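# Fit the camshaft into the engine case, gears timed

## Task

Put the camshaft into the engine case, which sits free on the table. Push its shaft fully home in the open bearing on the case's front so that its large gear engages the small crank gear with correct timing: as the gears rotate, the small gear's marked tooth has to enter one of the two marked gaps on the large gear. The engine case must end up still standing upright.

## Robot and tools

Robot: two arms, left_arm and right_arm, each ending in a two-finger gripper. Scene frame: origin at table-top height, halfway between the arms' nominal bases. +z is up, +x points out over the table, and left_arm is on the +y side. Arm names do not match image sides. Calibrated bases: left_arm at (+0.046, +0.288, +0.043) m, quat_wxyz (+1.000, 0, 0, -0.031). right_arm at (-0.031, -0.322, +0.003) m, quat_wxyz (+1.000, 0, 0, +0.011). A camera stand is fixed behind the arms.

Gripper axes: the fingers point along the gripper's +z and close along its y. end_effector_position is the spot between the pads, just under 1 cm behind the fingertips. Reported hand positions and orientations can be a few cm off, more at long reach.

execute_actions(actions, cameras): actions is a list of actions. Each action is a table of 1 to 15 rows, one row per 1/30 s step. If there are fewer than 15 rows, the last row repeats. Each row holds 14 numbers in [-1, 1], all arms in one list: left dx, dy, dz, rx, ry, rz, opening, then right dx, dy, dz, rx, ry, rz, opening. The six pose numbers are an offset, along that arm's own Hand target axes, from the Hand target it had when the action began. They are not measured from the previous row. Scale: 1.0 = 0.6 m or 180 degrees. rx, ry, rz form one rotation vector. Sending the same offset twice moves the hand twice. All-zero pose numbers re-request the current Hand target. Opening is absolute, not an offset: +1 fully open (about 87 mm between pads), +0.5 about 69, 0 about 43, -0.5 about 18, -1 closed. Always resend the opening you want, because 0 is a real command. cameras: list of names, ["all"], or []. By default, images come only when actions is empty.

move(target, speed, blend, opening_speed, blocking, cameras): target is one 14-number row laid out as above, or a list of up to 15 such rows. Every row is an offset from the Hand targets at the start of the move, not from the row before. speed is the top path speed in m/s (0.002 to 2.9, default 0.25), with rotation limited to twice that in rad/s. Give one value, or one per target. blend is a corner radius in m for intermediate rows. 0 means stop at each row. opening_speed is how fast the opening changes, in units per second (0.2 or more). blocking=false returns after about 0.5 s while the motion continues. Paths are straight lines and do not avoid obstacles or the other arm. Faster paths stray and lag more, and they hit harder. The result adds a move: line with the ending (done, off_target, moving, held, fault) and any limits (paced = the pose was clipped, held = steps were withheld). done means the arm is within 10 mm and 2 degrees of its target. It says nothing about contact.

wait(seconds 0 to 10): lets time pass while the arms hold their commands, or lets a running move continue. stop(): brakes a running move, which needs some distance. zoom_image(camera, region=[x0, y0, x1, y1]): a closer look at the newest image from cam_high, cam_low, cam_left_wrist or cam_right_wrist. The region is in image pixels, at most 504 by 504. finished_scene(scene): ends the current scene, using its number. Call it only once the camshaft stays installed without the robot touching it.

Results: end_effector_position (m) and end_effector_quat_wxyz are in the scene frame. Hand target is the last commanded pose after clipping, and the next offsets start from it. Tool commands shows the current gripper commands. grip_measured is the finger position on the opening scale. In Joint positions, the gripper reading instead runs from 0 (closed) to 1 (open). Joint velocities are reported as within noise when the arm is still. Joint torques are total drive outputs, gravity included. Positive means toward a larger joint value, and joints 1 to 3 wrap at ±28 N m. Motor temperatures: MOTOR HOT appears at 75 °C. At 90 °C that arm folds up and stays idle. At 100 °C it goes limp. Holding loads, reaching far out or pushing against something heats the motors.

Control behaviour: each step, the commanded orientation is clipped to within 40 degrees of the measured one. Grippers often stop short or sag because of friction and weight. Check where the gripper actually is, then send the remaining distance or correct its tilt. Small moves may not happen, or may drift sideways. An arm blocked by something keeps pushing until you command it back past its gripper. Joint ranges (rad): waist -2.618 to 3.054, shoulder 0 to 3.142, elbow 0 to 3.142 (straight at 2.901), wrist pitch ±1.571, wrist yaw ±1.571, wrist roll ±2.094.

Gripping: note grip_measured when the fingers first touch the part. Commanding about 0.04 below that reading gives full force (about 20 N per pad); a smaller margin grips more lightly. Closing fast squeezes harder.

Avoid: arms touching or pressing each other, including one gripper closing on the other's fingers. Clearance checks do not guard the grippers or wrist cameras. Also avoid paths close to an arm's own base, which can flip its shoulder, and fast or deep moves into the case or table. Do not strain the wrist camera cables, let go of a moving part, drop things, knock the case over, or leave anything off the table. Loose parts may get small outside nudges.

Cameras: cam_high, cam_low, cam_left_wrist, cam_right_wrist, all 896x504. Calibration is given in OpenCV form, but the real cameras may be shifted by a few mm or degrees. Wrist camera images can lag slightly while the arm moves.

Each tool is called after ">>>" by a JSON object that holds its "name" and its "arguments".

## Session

>>> {"name": "execute_actions", "arguments": {"actions": []}}

>>> {"name": "zoom_image", "arguments": {"camera": "cam_high", "region": [340, 170, 600, 320]}}

>>> {"name": "zoom_image", "arguments": {"camera": "cam_low", "region": [200, 200, 480, 340]}}

Scene clock: 0.00 s.
left_arm: end_effector_position=(+0.4225, +0.2975, +0.1038) grip_measured=+1.000 end_effector_quat_wxyz=(+0.586, -0.063, +0.802, +0.096) | right_arm: end_effector_position=(+0.3604, -0.3468, +0.0582) grip_measured=+1.000 end_effector_quat_wxyz=(+0.582, +0.045, +0.812, -0.022)
Joint positions: left_arm=[-0.073 1.521 0.351 0.849 -0.359 -0.032 1] | right_arm=[-0.068 1.566 0.394 0.845 0.043 0.033 1]
Joint velocities: within noise
Joint torques (N m): no reading
Motor temperatures (°C): left_arm=[22 28 30 31 22 22 22] | right_arm=[23 29 33 45 23 24 24]
Heat: left arm: 31 °C; right arm: 45 °C.
Hand target: left_arm +0.4227, +0.2974, +0.1040; +0.585, -0.062, +0.803, +0.096 | right_arm +0.3663, -0.3471, +0.0694; +0.597, +0.045, +0.801, -0.022
Tool commands: left_gripper/opening=+1.0 right_gripper/opening=+1.0
camera_calibration:
cam_left_wrist: T_world_to_cam=[[0.214995, -0.97399, -0.0715536, 0.200894], [-0.903586, -0.170584, -0.392981, 0.49601], [0.370554, 0.149144, -0.916758, 0.0335441], [0, 0, 0, 1]] pos_world=[0.392566, 0.275277, 0.240049]
cam_right_wrist: T_world_to_cam=[[-0.0666209, -0.996413, -0.0521842, -0.314724], [-0.928008, 0.0810913, -0.363629, 0.402889], [0.366556, 0.024202, -0.930081, 0.0756525], [0, 0, 0, 1]] pos_world=[0.325186, -0.348097, 0.200441]

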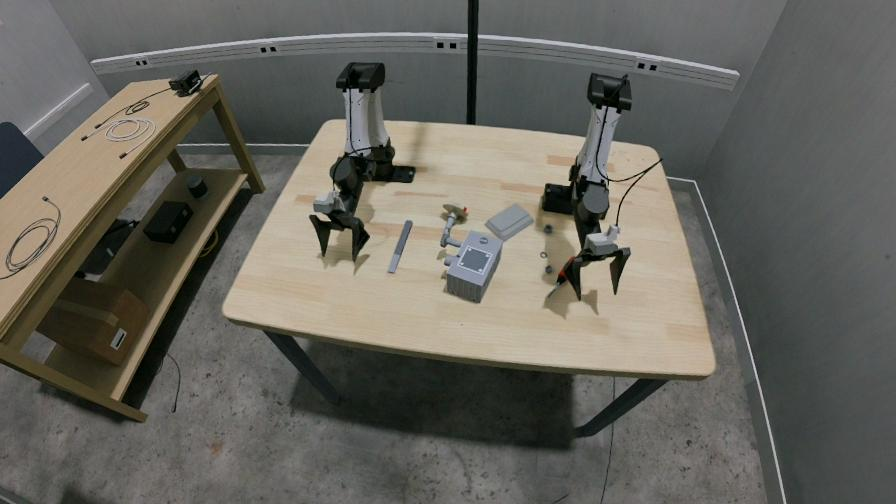

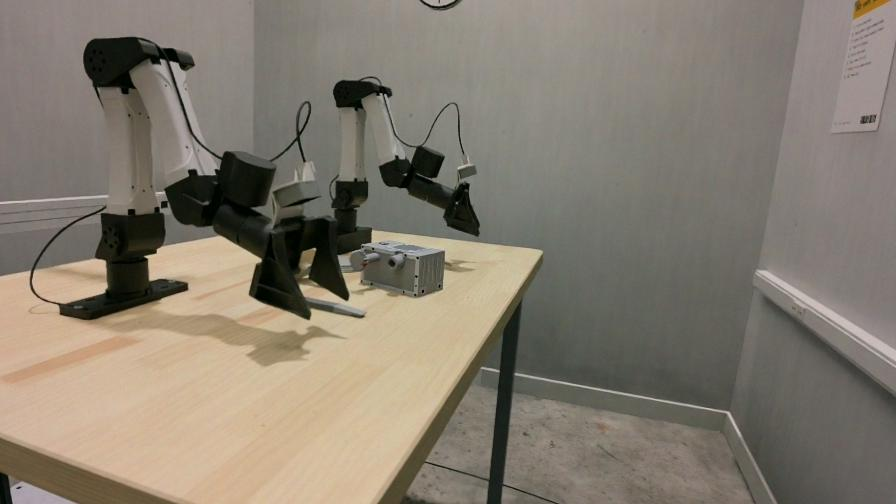

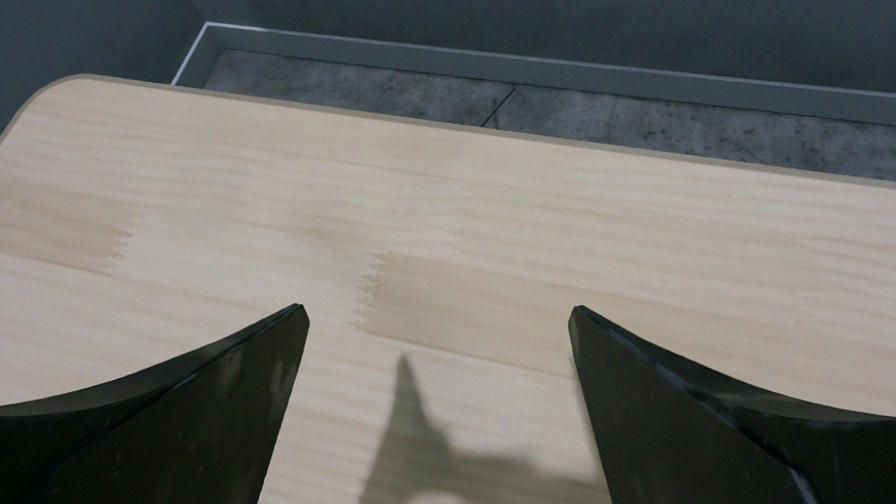

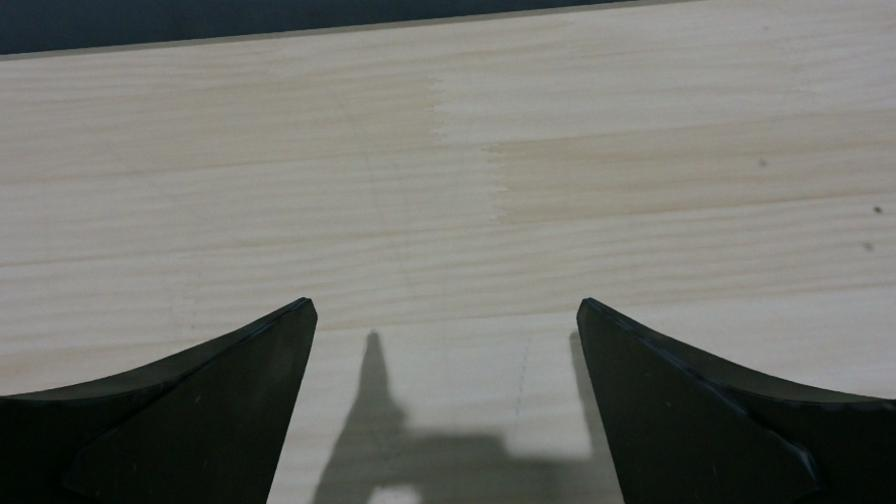

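Scaled by 1.938 from the camera's 896x504 image, which has a finer 1280x720 frame.

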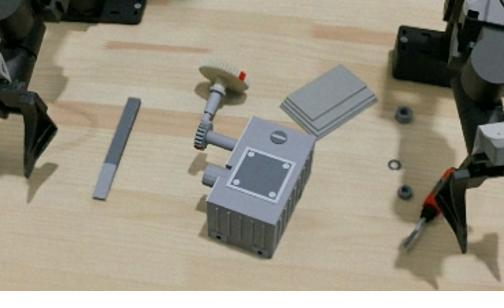

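Scaled by 1.800 from the camera's 896x504 image, which has a finer 1280x720 frame.

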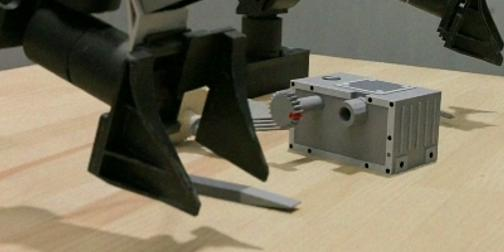

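>>> {"name": "move", "arguments": {"target": [0,0,0,0,0,0,1,-0.0068,0.2172,-0.3307,-0.2725,-0.0319,-0.0701,1], "cameras": ["cam_right_wrist","cam_low"]}}

>>> {"name": "zoom_image", "arguments": {"camera": "cam_low", "region": [270, 215, 460, 320]}}

>>> {"name": "zoom_image", "arguments": {"camera": "cam_high", "region": [420, 190, 520, 310]}}

Scene clock: 22.93 s.
left_arm: end_effector_position=(+0.4225, +0.2975, +0.1038) grip_measured=+1.000 end_effector_quat_wxyz=(+0.586, -0.063, +0.802, +0.096) | right_arm: end_effector_position=(+0.1906, -0.2020, +0.1220) grip_measured=+1.000 end_effector_quat_wxyz=(+0.586, -0.283, +0.719, +0.246)
Joint positions: left_arm=[-0.073 1.521 0.351 0.849 -0.359 -0.032 1] | right_arm=[0.025 0.44 0.147 0.037 -0.71 -0.146 1]
Joint torques (N m): left_arm=[0.17 -4.92 5.91 1.6 0.09 -0.09] | right_arm=[-0.05 0.73 10 2.13 -0.17 -0.1]
Heat: left arm: 33 °C; right arm: 49 °C.
Hand target: left_arm +0.4227, +0.2974, +0.1040; +0.585, -0.062, +0.803, +0.096 | right_arm +0.1909, -0.2001, +0.1327; +0.594, -0.293, +0.708, +0.246
Off the commanded pose: left_arm 0.000 m, 0 deg | right_arm 0.011 m, 2 deg.
move: off_target (right_arm)
camera_calibration:
cam_right_wrist: T_world_to_cam=[[0.71935, -0.69258, -0.0535551, -0.266785], [-0.625211, -0.611918, -0.484425, 0.0738078], [0.302731, 0.381954, -0.873192, 0.271244], [0, 0, 0, 1]] pos_world=[0.155943, -0.243208, 0.258315]
Images, in order (width x height): cam_low 896x504, cam_right_wrist 896x504.

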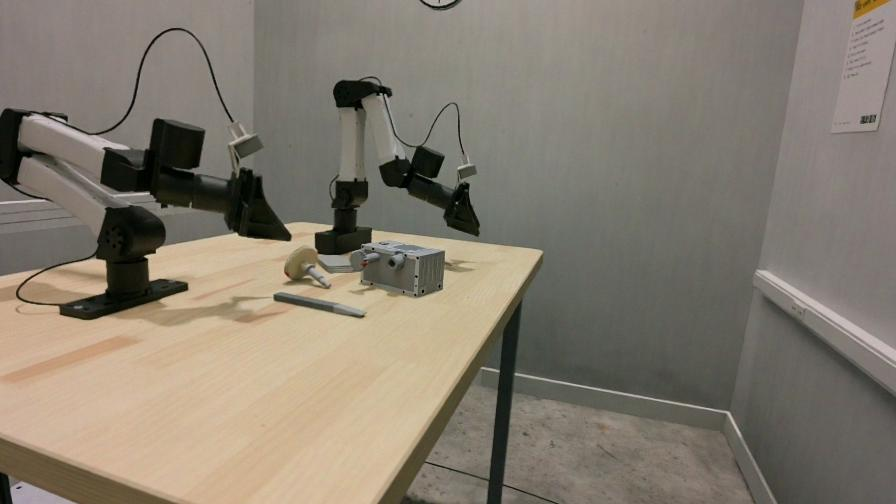

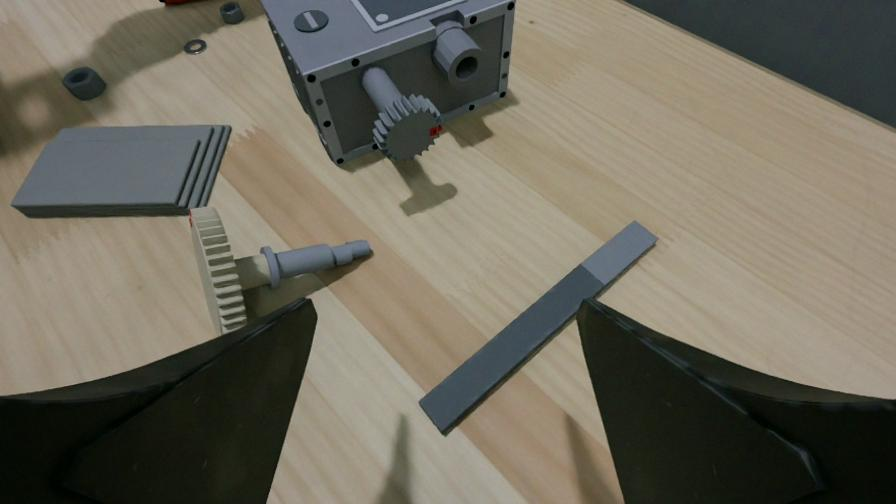

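Scaled by 2.653 from the camera's 896x504 image, which has a finer 1280x720 frame.

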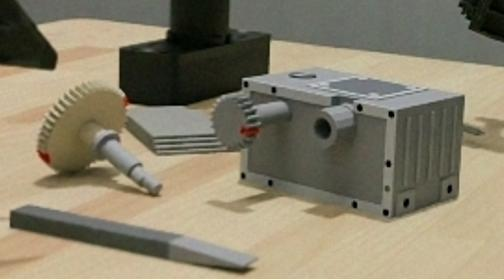

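This scene's latest camera images include none from cam_high. They are from: cam_low, cam_right_wrist. cam_high's image comes with the result of a call that names it in "cameras".

>>> {"name": "move", "arguments": {"target": [0,0,0,0,0,0,1,0.0417,-0.0825,0.077,0.2002,0.3648,0.2,0.2], "cameras": ["cam_right_wrist","cam_high","cam_low"]}}

Scene clock: 96.60 s.
left_arm: end_effector_position=(+0.4225, +0.2975, +0.1038) grip_measured=+1.000 end_effector_quat_wxyz=(+0.586, -0.063, +0.802, +0.096) | right_arm: end_effector_position=(+0.2476, -0.2047, +0.0924) grip_measured=+0.200 end_effector_quat_wxyz=(+0.076, +0.017, +0.997, +0.000)
Joint positions: left_arm=[-0.073 1.521 0.351 0.849 -0.359 -0.032 1] | right_arm=[0.357 1.702 1.333 -1.06 0.058 0.408 0.6]
Joint torques (N m): left_arm=[0.18 -4.97 5.86 1.63 0.06 -0.08] | right_arm=[-0.69 -5.23 9.87 0.68 0.27 0.12]
Motor temperatures (°C): left_arm=[22 31 33 35 22 22 22] | right_arm=[23 28 40 47 23 24 23]
Heat: left arm: 35 °C; right arm: 47 °C.
Hand target: left_arm +0.4227, +0.2974, +0.1040; +0.585, -0.062, +0.803, +0.096 | right_arm +0.2550, -0.2060, +0.1000; +0.087, +0.026, +0.996, -0.002
Off the commanded pose: left_arm 0.000 m, 0 deg | right_arm 0.011 m, 2 deg.
move: off_target (right_arm)
camera_calibration:
cam_right_wrist: T_world_to_cam=[[-0.0506228, -0.997573, -0.0478127, -0.183519], [-0.752255, 0.00659633, 0.658839, 0.145887], [-0.656925, 0.0693196, -0.750763, 0.391503], [0, 0, 0, 1]] pos_world=[0.357642, -0.211175, 0.189035]
Images, in order (width x height): cam_high 896x504, cam_low 896x504, cam_right_wrist 896x504.

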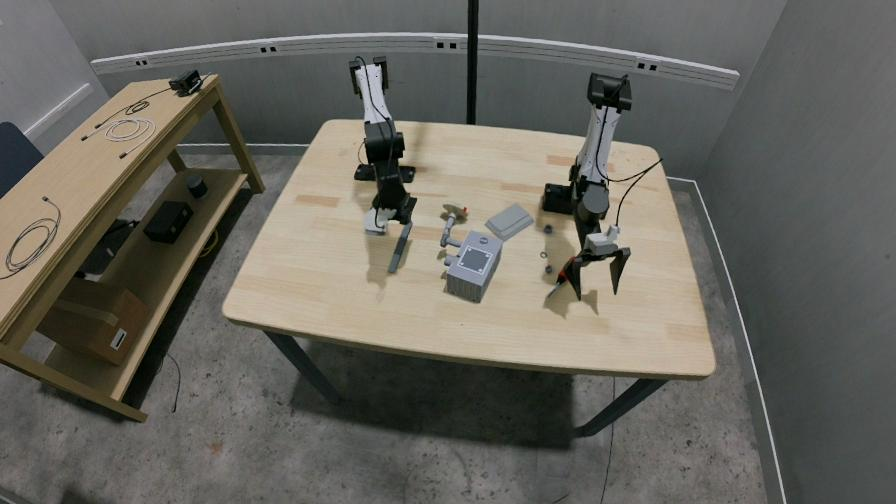

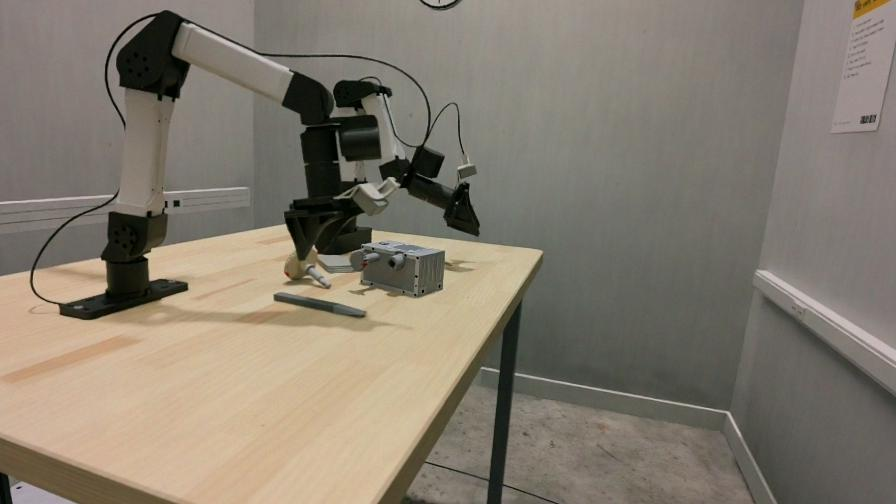

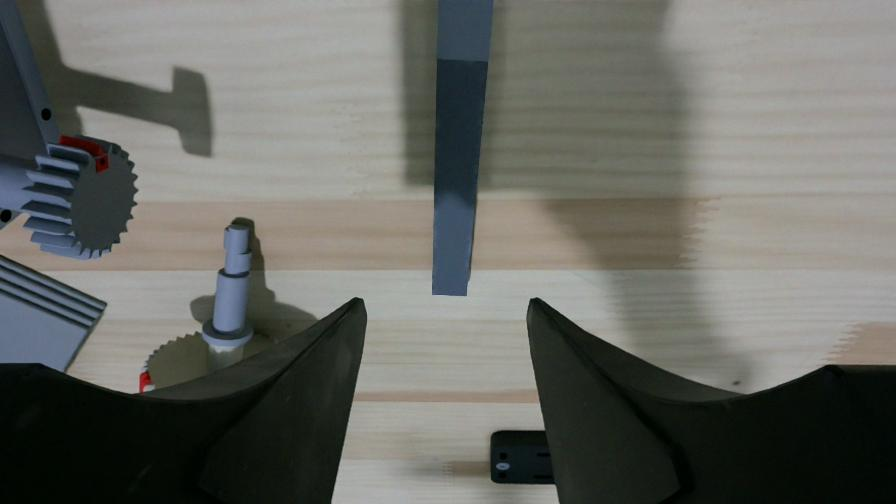

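>>> {"name": "move", "arguments": {"target": [[0,0,0,0,0,0,1,0.019,0.0068,0.1253,0,0,0,0.2]], "speed": 0.12, "cameras": ["cam_right_wrist","cam_low"]}}

Scene clock: 121.60 s.
left_arm: end_effector_position=(+0.4225, +0.2975, +0.1038) grip_measured=+1.000 end_effector_quat_wxyz=(+0.586, -0.063, +0.802, +0.096) | right_arm: end_effector_position=(+0.2511, -0.2031, +0.0249) grip_measured=+0.200 end_effector_quat_wxyz=(+0.073, +0.022, +0.997, -0.001)
Joint positions: left_arm=[-0.073 1.521 0.351 0.849 -0.359 -0.032 1] | right_arm=[0.357 1.789 1.157 -0.805 0.059 0.418 0.6]
Joint torques (N m): left_arm=[0.23 -4.71 5.9 1.66 0.08 -0.1] | right_arm=[0.05 -5.75 6.08 1.11 0.27 0.12]
Heat: left arm: 35 °C; right arm: 43 °C.
Hand target: left_arm +0.4227, +0.2974, +0.1040; +0.585, -0.062, +0.803, +0.096 | right_arm +0.2570, -0.2020, +0.0239; +0.087, +0.026, +0.996, -0.002
Off the commanded pose: left_arm 0.000 m, 0 deg | right_arm 0.006 m, 2 deg.
move: done
camera_calibration:
cam_right_wrist: T_world_to_cam=[[-0.0604204, -0.997151, -0.0451598, -0.182558], [-0.747921, 0.0152646, 0.663612, 0.193498], [-0.661032, 0.0738717, -0.746712, 0.344837], [0, 0, 0, 1]] pos_world=[0.361639, -0.210465, 0.120842]
Images, in order (width x height): cam_low 896x504, cam_right_wrist 896x504.

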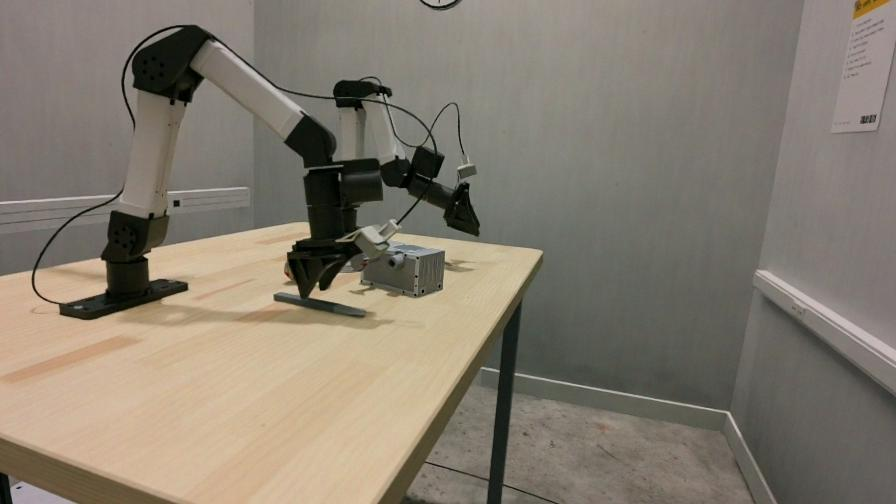

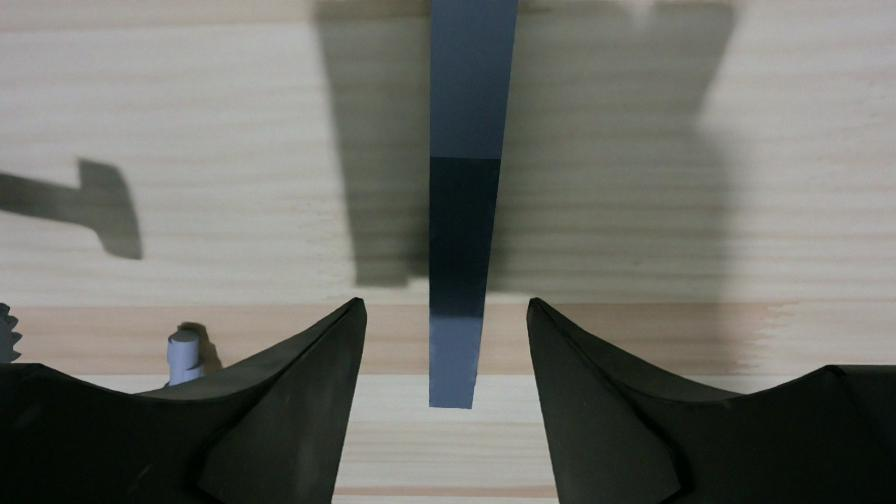

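>>> {"name": "move", "arguments": {"target": [[0,0,0,0,0,0,1,-0.07,0.006,0.012,0,0,0,0.2],[0,0,0,0,0,0,1,-0.07,0.006,0.030,0,0,0,0.2],[0,0,0,0,0,0,1,-0.07,0.006,0.030,0,0,0,-0.75]], "speed": 0.1, "opening_speed": 0.7, "cameras": ["cam_right_wrist","cam_low"]}}

Scene clock: 133.43 s.
left_arm: end_effector_position=(+0.4225, +0.2975, +0.1038) grip_measured=+1.000 end_effector_quat_wxyz=(+0.586, -0.063, +0.802, +0.096) | right_arm: end_effector_position=(+0.2907, -0.2031, +0.0102) grip_measured=-0.464 end_effector_quat_wxyz=(+0.069, +0.025, +0.997, -0.009)
Joint positions: left_arm=[-0.073 1.521 0.351 0.849 -0.359 -0.032 1] | right_arm=[0.322 1.951 1.311 -0.807 0.066 0.388 0.268]
Joint torques (N m): left_arm=[0.09 -4.77 6.05 1.64 0.08 -0.07] | right_arm=[-0.5 -6.8 7.79 1.05 0.12 -0.01]
Heat: left arm: 36 °C; right arm: 43 °C.
Hand target: left_arm +0.4227, +0.2974, +0.1040; +0.585, -0.062, +0.803, +0.096 | right_arm +0.3017, -0.2007, +0.0135; +0.087, +0.026, +0.996, -0.002
Off the commanded pose: left_arm 0.000 m, 0 deg | right_arm 0.012 m, 2 deg.
move: off_target (right_arm); target 3's new opening was sent with right_arm's hand 0.012 m and 2 deg from that target
camera_calibration:
cam_right_wrist: T_world_to_cam=[[-0.0676691, -0.997259, -0.029907, -0.178825], [-0.742546, 0.0303195, 0.669109, 0.234322], [-0.666368, 0.0674853, -0.742563, 0.36023], [0, 0, 0, 1]] pos_world=[0.40194, -0.209749, 0.105359]
Images, in order (width x height): cam_low 896x504, cam_right_wrist 896x504.

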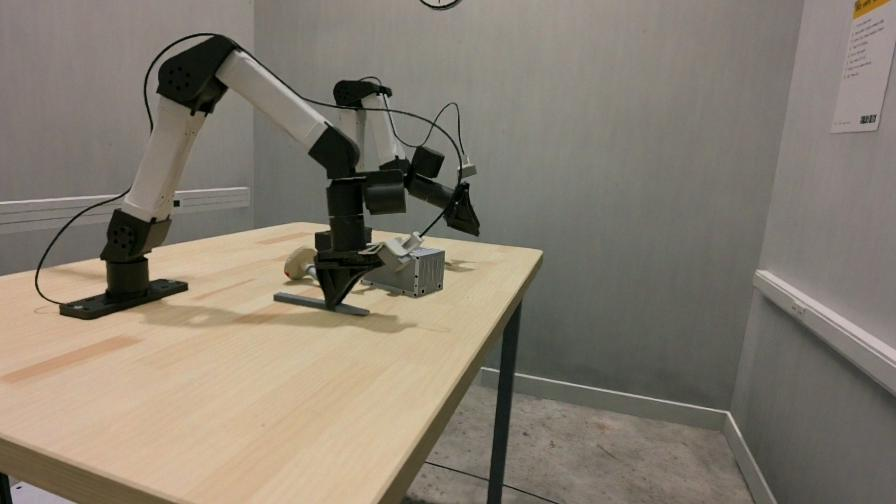

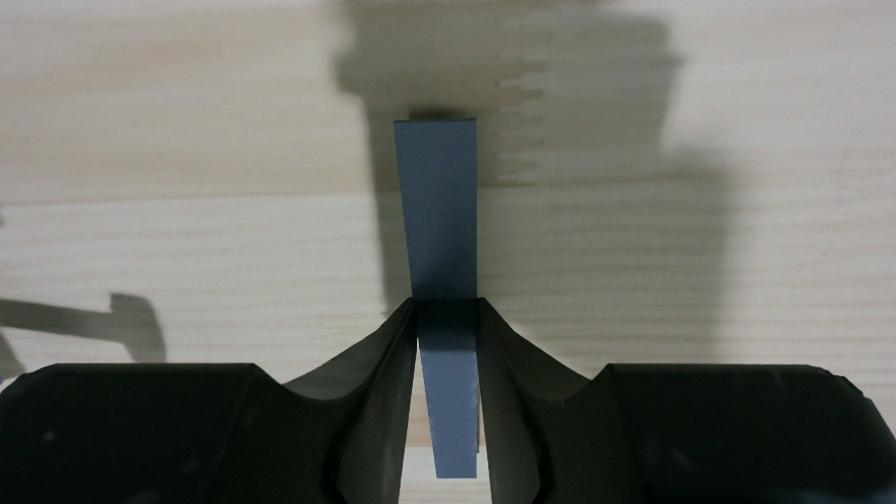

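>>> {"name": "move", "arguments": {"target": [[0,0,0,0,0,0,1,-0.0116,0,-0.0657,0,0,0,-0.6],[0,0,0,0,0,0,1,0.0045,-0.3345,-0.0685,0,0,0,-0.6],[0,0,0,0,0,0,1,0.0145,-0.3345,-0.0127,0,0,0,-0.6]], "speed": 0.18, "cameras": ["cam_right_wrist","cam_low"]}}

Scene clock: 147.63 s.
left_arm: end_effector_position=(+0.4225, +0.2975, +0.1038) grip_measured=+1.000 end_effector_quat_wxyz=(+0.586, -0.063, +0.802, +0.096) | right_arm: end_effector_position=(+0.2693, -0.4000, +0.0173) grip_measured=-0.464 end_effector_quat_wxyz=(+0.061, +0.032, +0.998, -0.002)
Joint positions: left_arm=[-0.073 1.521 0.351 0.849 -0.359 -0.032 1] | right_arm=[-0.263 1.838 1.186 -0.799 -0.021 -0.177 0.268]
Joint torques (N m): left_arm=[0.16 -4.77 6.01 1.64 0.07 -0.04] | right_arm=[-0.01 -6.71 6.48 1.27 -0.08 -0.08]
Motor temperatures (°C): left_arm=[22 31 33 36 22 22 22] | right_arm=[23 32 41 42 23 24 24]
Heat: left arm: 36 °C; right arm: 42 °C.
Hand target: left_arm +0.4227, +0.2974, +0.1040; +0.585, -0.062, +0.803, +0.096 | right_arm +0.2814, -0.4006, +0.0195; +0.087, +0.026, +0.996, -0.002
Off the commanded pose: left_arm 0.000 m, 0 deg | right_arm 0.012 m, 3 deg.
move: off_target (right_arm)
camera_calibration:
cam_right_wrist: T_world_to_cam=[[-0.0814404, -0.995727, -0.0435321, -0.371871], [-0.731026, 0.0299878, 0.68169, 0.216194], [-0.677472, 0.0873402, -0.730345, 0.375342], [0, 0, 0, 1]] pos_world=[0.382042, -0.409548, 0.110563]
Images, in order (width x height): cam_low 896x504, cam_right_wrist 896x504.

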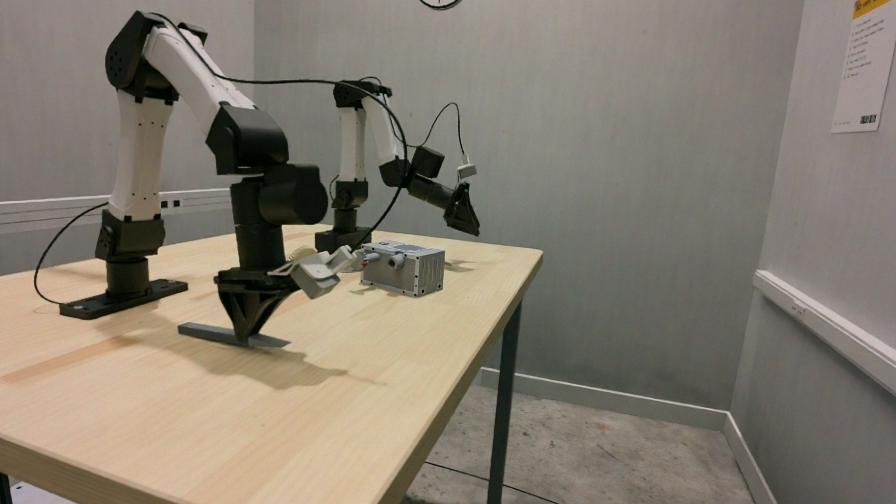

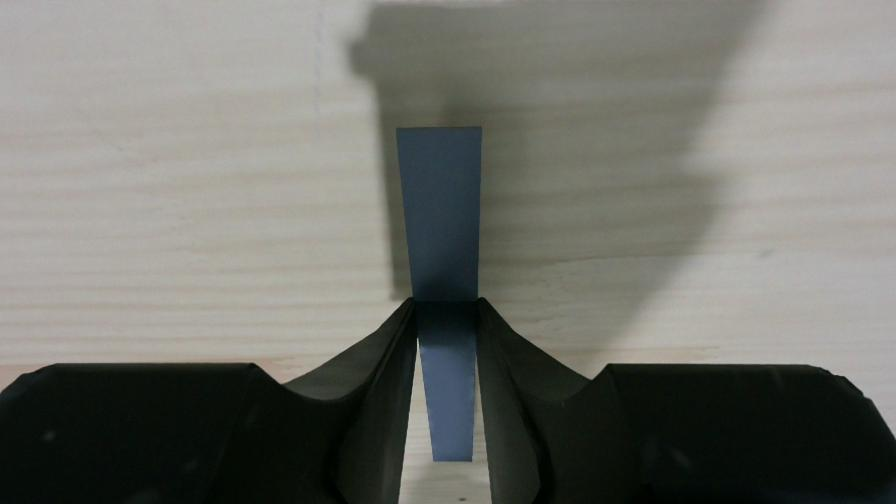

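>>> {"name": "move", "arguments": {"target": [[0,0,0,0,0,0,1,0.002,0,0.012,0,0,0,-0.6],[0,0,0,0,0,0,1,0.002,0,0.012,0,0,0,0.1],[0,0,0,0,0,0,1,-0.01,0,-0.12,0,0,0,0.1]], "speed": 0.1, "opening_speed": 0.7, "cameras": ["cam_right_wrist","cam_low"]}}

Scene clock: 156.90 s.
left_arm: end_effector_position=(+0.4225, +0.2975, +0.1038) grip_measured=+1.000 end_effector_quat_wxyz=(+0.586, -0.063, +0.802, +0.096) | right_arm: end_effector_position=(+0.2681, -0.3998, +0.0770) grip_measured=+0.100 end_effector_quat_wxyz=(+0.066, +0.030, +0.997, -0.003)
Joint positions: left_arm=[-0.073 1.521 0.351 0.849 -0.359 -0.032 1] | right_arm=[-0.263 1.757 1.334 -1.018 -0.021 -0.18 0.55]
Joint torques (N m): left_arm=[0.24 -4.78 6.09 1.67 0.12 -0.1] | right_arm=[-0.34 -7.65 9.54 0.67 -0.09 -0.09]
Heat: left arm: 36 °C; right arm: 42 °C.
Hand target: left_arm +0.4227, +0.2974, +0.1040; +0.585, -0.062, +0.803, +0.096 | right_arm +0.2749, -0.4002, +0.0915; +0.087, +0.026, +0.996, -0.002
Off the commanded pose: left_arm 0.000 m, 0 deg | right_arm 0.016 m, 3 deg.
move: off_target (right_arm); target 2's new opening was sent with right_arm's hand 0.012 m and 3 deg from that target
camera_calibration:
cam_right_wrist: T_world_to_cam=[[-0.0780394, -0.996086, -0.0415063, -0.370394], [-0.737847, 0.0297092, 0.674313, 0.176858], [-0.670441, 0.0832483, -0.737278, 0.415023], [0, 0, 0, 1]] pos_world=[0.379837, -0.408749, 0.171356]
Images, in order (width x height): cam_low 896x504, cam_right_wrist 896x504.

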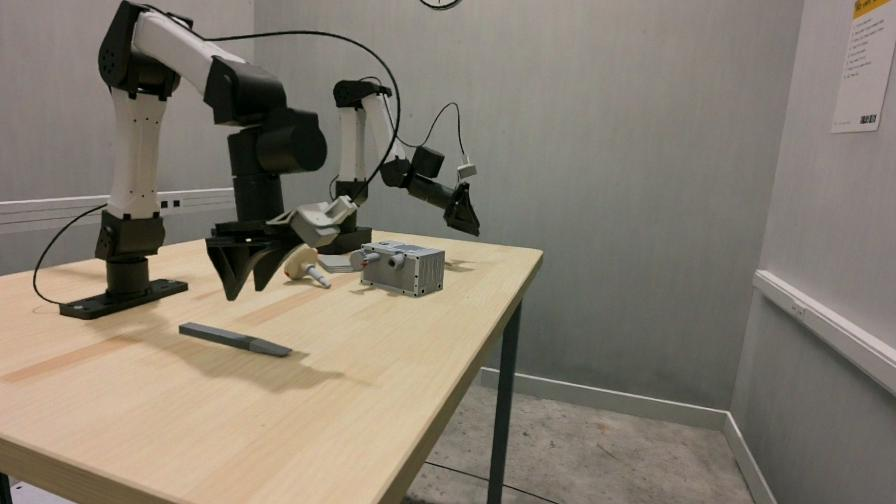

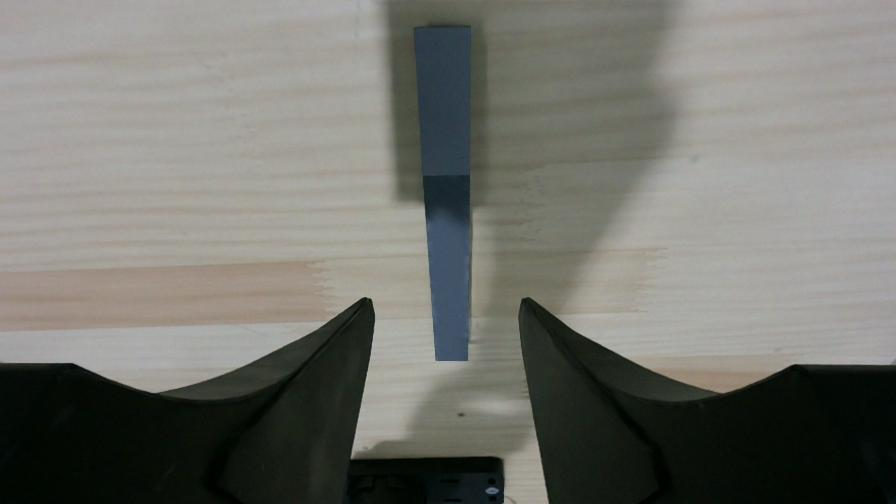

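>>> {"name": "move", "arguments": {"target": [0,0,0,0,0,0,1,0.1823,0.5323,-0.0735,-0.0041,0.1377,0.0951,0.2], "speed": 0.2, "cameras": ["cam_right_wrist","cam_high"]}}

Scene clock: 183.17 s.
left_arm: end_effector_position=(+0.4225, +0.2975, +0.1038) grip_measured=+1.000 end_effector_quat_wxyz=(+0.586, -0.063, +0.802, +0.096) | right_arm: end_effector_position=(+0.1740, -0.0791, +0.1089) grip_measured=+0.200 end_effector_quat_wxyz=(-0.127, +0.166, +0.978, +0.016)
Joint positions: left_arm=[-0.073 1.521 0.351 0.849 -0.359 -0.032 1] | right_arm=[0.628 1.953 1.633 -1.404 -0.208 0.97 0.6]
Joint torques (N m): left_arm=[0.16 -4.86 6.02 1.67 0.06 -0.06] | right_arm=[-0.31 -6.49 9.07 -0.08 -0.12 0.12]
Heat: left arm: 36 °C; right arm: 42 °C.
Hand target: left_arm +0.4227, +0.2974, +0.1040; +0.585, -0.062, +0.803, +0.096 | right_arm +0.1761, -0.0754, +0.1159; -0.128, +0.172, +0.976, +0.023
Off the commanded pose: left_arm 0.000 m, 0 deg | right_arm 0.008 m, 1 deg.
move: done
camera_calibration:
cam_right_wrist: T_world_to_cam=[[-0.359962, -0.932685, -0.022926, -0.00487097], [-0.405864, 0.134419, 0.903994, 0.00203121], [-0.840061, 0.334709, -0.426929, 0.3644], [0, 0, 0, 1]] pos_world=[0.305189, -0.126784, 0.153625]
Images, in order (width x height): cam_high 896x504, cam_right_wrist 896x504.

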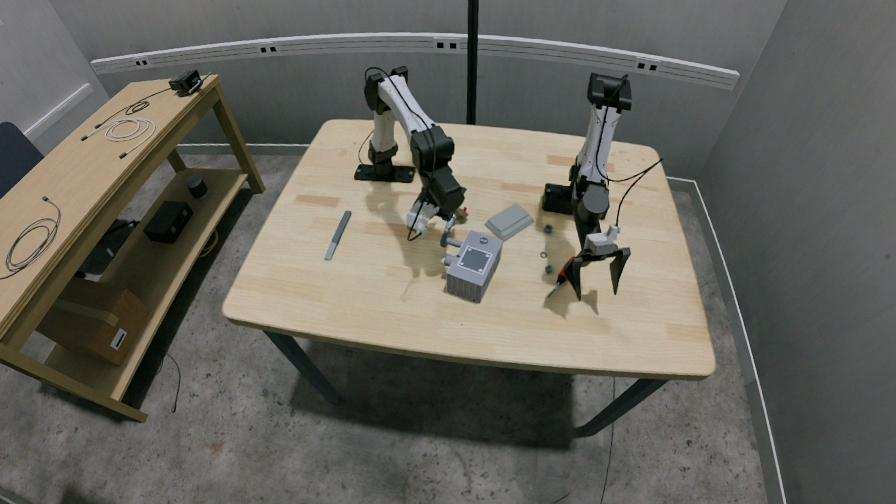

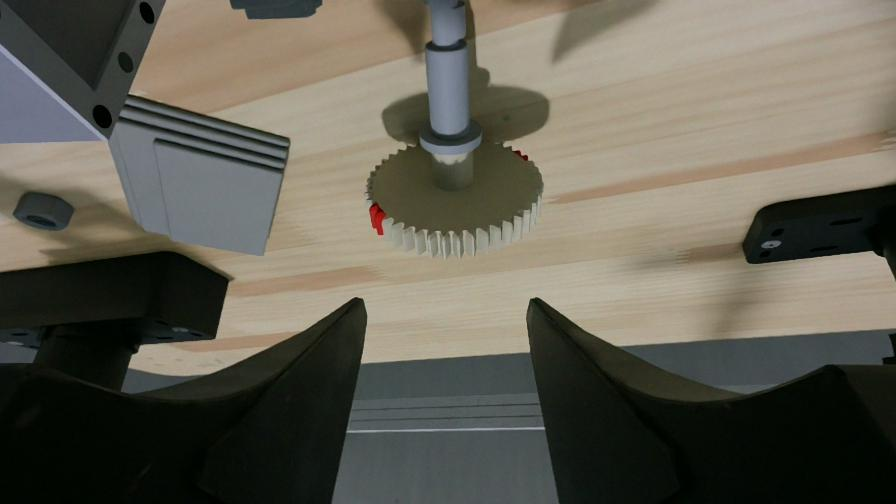

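>>> {"name": "move", "arguments": {"target": [[0,0,0,0,0,0,1,-0.0433,0,0.10,0,0,0,0.2],[0,0,0,0,0,0,1,-0.0433,0,0.132,0,0,0,0.2]], "speed": 0.08, "cameras": ["cam_right_wrist","cam_low"]}}

>>> {"name": "zoom_image", "arguments": {"camera": "cam_low", "region": [250, 200, 450, 310]}}

Scene clock: 199.07 s.
left_arm: end_effector_position=(+0.4225, +0.2975, +0.1038) grip_measured=+1.000 end_effector_quat_wxyz=(+0.586, -0.063, +0.802, +0.096) | right_arm: end_effector_position=(+0.1793, -0.0796, +0.0440) grip_measured=+0.200 end_effector_quat_wxyz=(-0.133, +0.173, +0.976, +0.019)
Joint positions: left_arm=[-0.073 1.521 0.351 0.849 -0.359 -0.032 1] | right_arm=[0.612 2.019 1.46 -1.171 -0.218 0.967 0.6]
Joint torques (N m): left_arm=[0.27 -4.82 5.93 1.67 0.08 -0.1] | right_arm=[0.16 -5.96 3.59 0.68 -0.01 0.05]
Heat: left arm: 36 °C; right arm: 41 °C.
Hand target: left_arm +0.4227, +0.2974, +0.1040; +0.585, -0.062, +0.803, +0.096 | right_arm +0.1804, -0.0770, +0.0327; -0.128, +0.172, +0.976, +0.022
Off the commanded pose: left_arm 0.000 m, 0 deg | right_arm 0.012 m, 1 deg.
move: off_target (right_arm)
camera_calibration:
cam_right_wrist: T_world_to_cam=[[-0.373954, -0.927132, -0.0241936, -0.00193817], [-0.393967, 0.135181, 0.909129, 0.0604961], [-0.839612, 0.349504, -0.415811, 0.341924], [0, 0, 0, 1]] pos_world=[0.310192, -0.129479, 0.0871301]
Images, in order (width x height): cam_low 896x504, cam_right_wrist 896x504.

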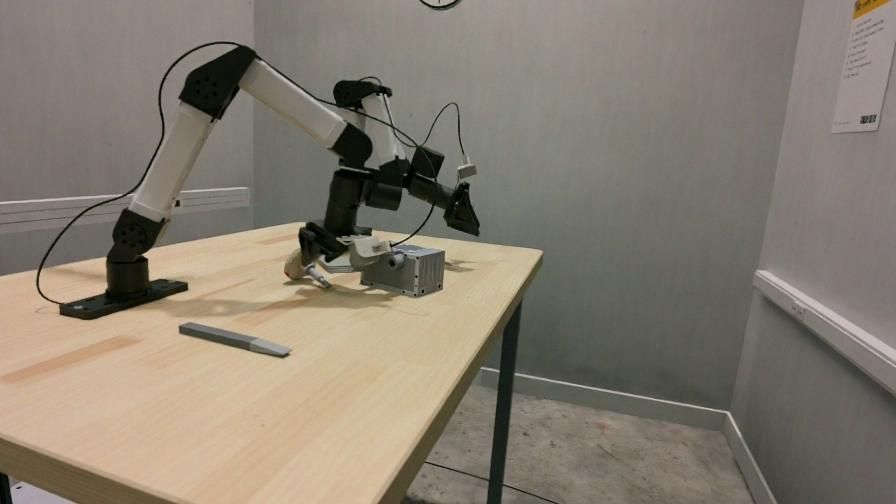

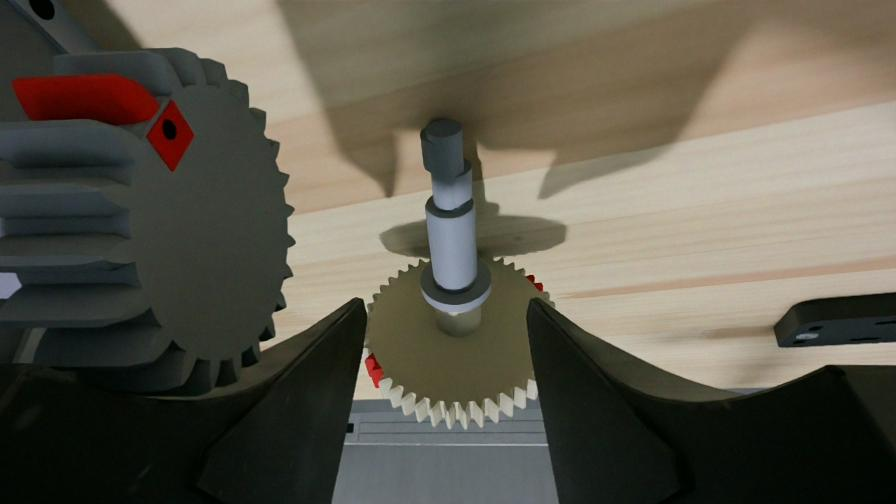

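Scaled by 2.520 from the camera's 896x504 image, which has a finer 1280x720 frame.

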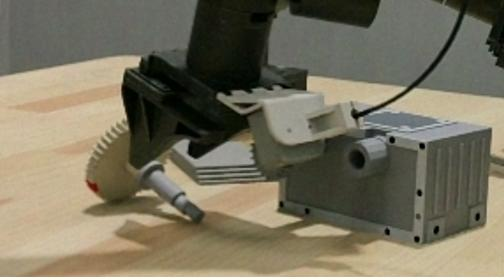

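>>> {"name": "move", "arguments": {"target": [[0,0,0,0,0,0,1,0,0,-0.09,0,0,0,0.2],[0,0,0,0,0,0,1,0.0095,0.0024,-0.0705,0,-0.15,0,0.2]], "speed": 0.12, "cameras": ["cam_right_wrist","cam_low"]}}

>>> {"name": "zoom_image", "arguments": {"camera": "cam_low", "region": [250, 200, 450, 310]}}

Scene clock: 234.80 s.
left_arm: end_effector_position=(+0.4225, +0.2975, +0.1038) grip_measured=+1.000 end_effector_quat_wxyz=(+0.586, -0.063, +0.802, +0.096) | right_arm: end_effector_position=(+0.1812, -0.0810, +0.0679) grip_measured=+0.200 end_effector_quat_wxyz=(+0.083, +0.168, +0.982, -0.034)
Joint positions: left_arm=[-0.073 1.521 0.351 0.849 -0.359 -0.032 1] | right_arm=[0.808 1.808 1.364 -1.094 0.177 1.165 0.6]
Joint torques (N m): left_arm=[0.25 -4.82 6.05 1.64 0.08 -0.09] | right_arm=[0.2 -8.24 5.9 0.78 0.38 0.12]
Motor temperatures (°C): left_arm=[22 32 33 37 22 22 22] | right_arm=[23 35 38 37 23 24 23]
Heat: left arm: 37 °C; right arm: 38 °C.
Hand target: left_arm +0.4227, +0.2974, +0.1040; +0.585, -0.062, +0.803, +0.096 | right_arm +0.1861, -0.0775, +0.0751; +0.103, +0.172, +0.979, -0.018
Off the commanded pose: left_arm 0.000 m, 0 deg | right_arm 0.009 m, 3 deg.
move: off_target (right_arm)
camera_calibration:
cam_right_wrist: T_world_to_cam=[[-0.350541, -0.936533, -0.00518613, -0.00833327], [-0.719738, 0.265844, 0.64133, 0.127485], [-0.599248, 0.228545, -0.767247, 0.32447], [0, 0, 0, 1]] pos_world=[0.283273, -0.115852, 0.167145]
Images, in order (width x height): cam_low 896x504, cam_right_wrist 896x504.

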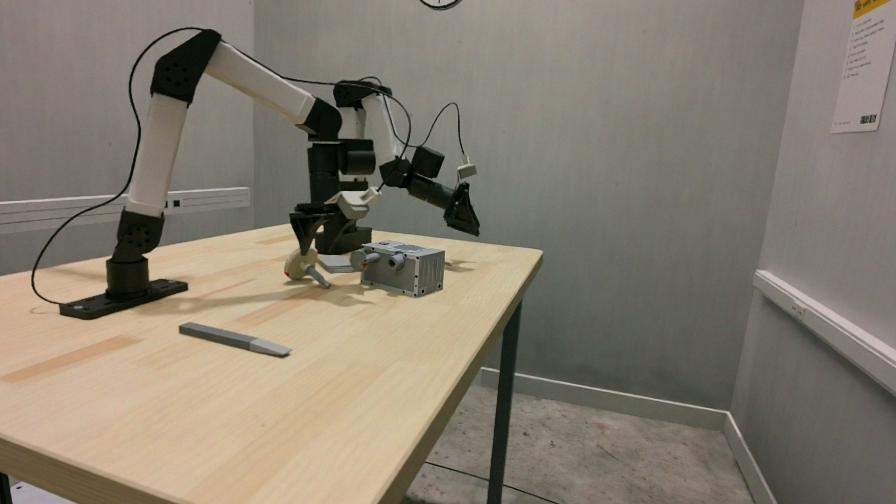

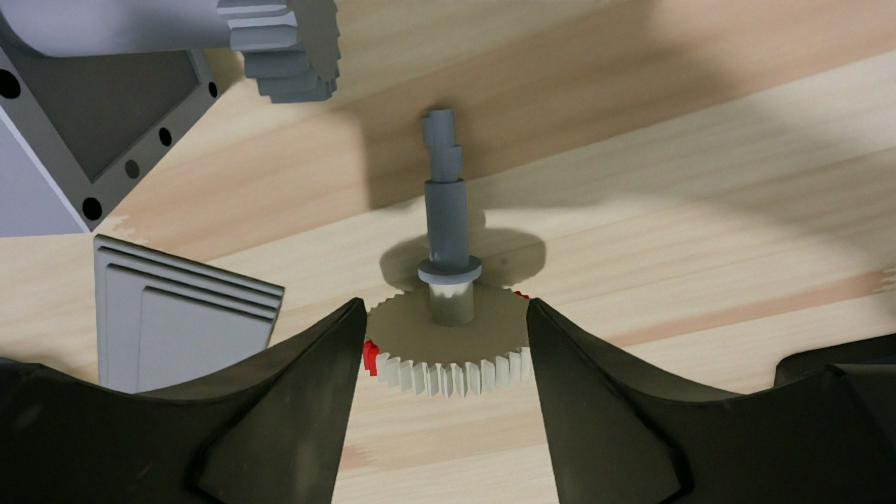

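Scaled by 2.520 from the camera's 896x504 image, which has a finer 1280x720 frame.

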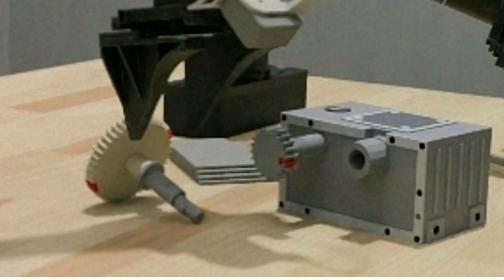

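>>> {"name": "move", "arguments": {"target": [[0,0,0,0,0,0,1,0.013,0.001,0.03,0,0,0,0.2],[0,0,0,0,0,0,1,0.013,0.001,0.078,0,0,0,0.2]], "speed": 0.08, "cameras": ["cam_right_wrist","cam_low"]}}

>>> {"name": "zoom_image", "arguments": {"camera": "cam_low", "region": [250, 200, 450, 310]}}

Scene clock: 250.97 s.
left_arm: end_effector_position=(+0.4225, +0.2975, +0.1038) grip_measured=+1.000 end_effector_quat_wxyz=(+0.586, -0.063, +0.802, +0.096) | right_arm: end_effector_position=(+0.1815, -0.0778, +0.0286) grip_measured=+0.200 end_effector_quat_wxyz=(+0.091, +0.172, +0.981, -0.022)
Joint positions: left_arm=[-0.073 1.521 0.351 0.849 -0.359 -0.032 1] | right_arm=[0.814 1.832 1.233 -0.911 0.179 1.177 0.6]
Joint torques (N m): left_arm=[0.03 -4.88 5.89 1.63 0.04 -0.1] | right_arm=[-0.69 -5.93 5.91 0.86 0.37 -0.07]
Heat: left arm: 37 °C; right arm: 37 °C.
Hand target: left_arm +0.4227, +0.2974, +0.1040; +0.585, -0.062, +0.803, +0.096 | right_arm +0.1882, -0.0777, +0.0275; +0.103, +0.172, +0.979, -0.018
Off the commanded pose: left_arm 0.000 m, 0 deg | right_arm 0.007 m, 1 deg.
move: done
camera_calibration:
cam_right_wrist: T_world_to_cam=[[-0.355389, -0.93416, -0.0322947, -0.00360282], [-0.731378, 0.256396, 0.631939, 0.153763], [-0.582053, 0.248204, -0.774345, 0.292378], [0, 0, 0, 1]] pos_world=[0.281358, -0.115359, 0.129116]
Images, in order (width x height): cam_low 896x504, cam_right_wrist 896x504.

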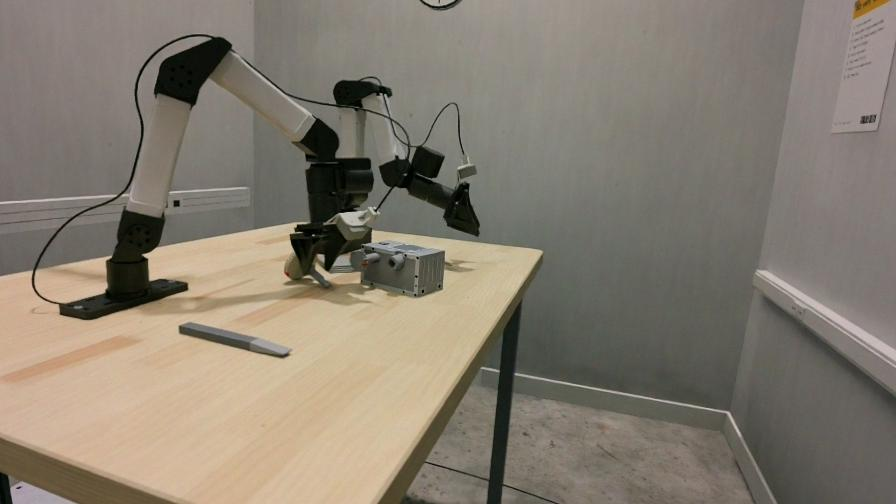

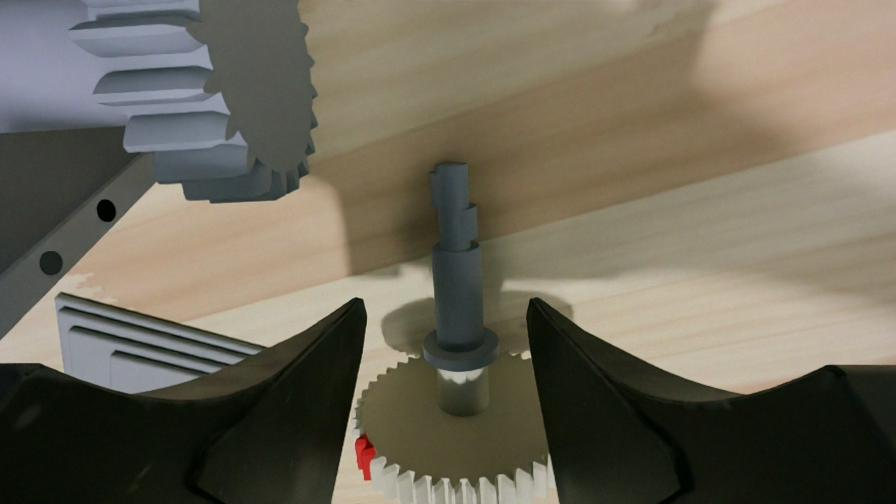

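Scaled by 2.520 from the camera's 896x504 image, which has a finer 1280x720 frame.

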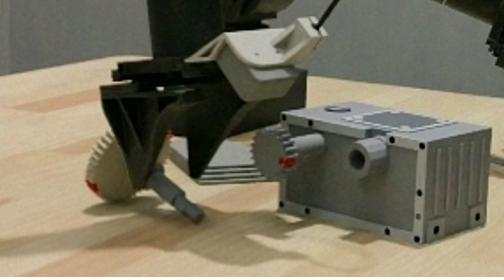

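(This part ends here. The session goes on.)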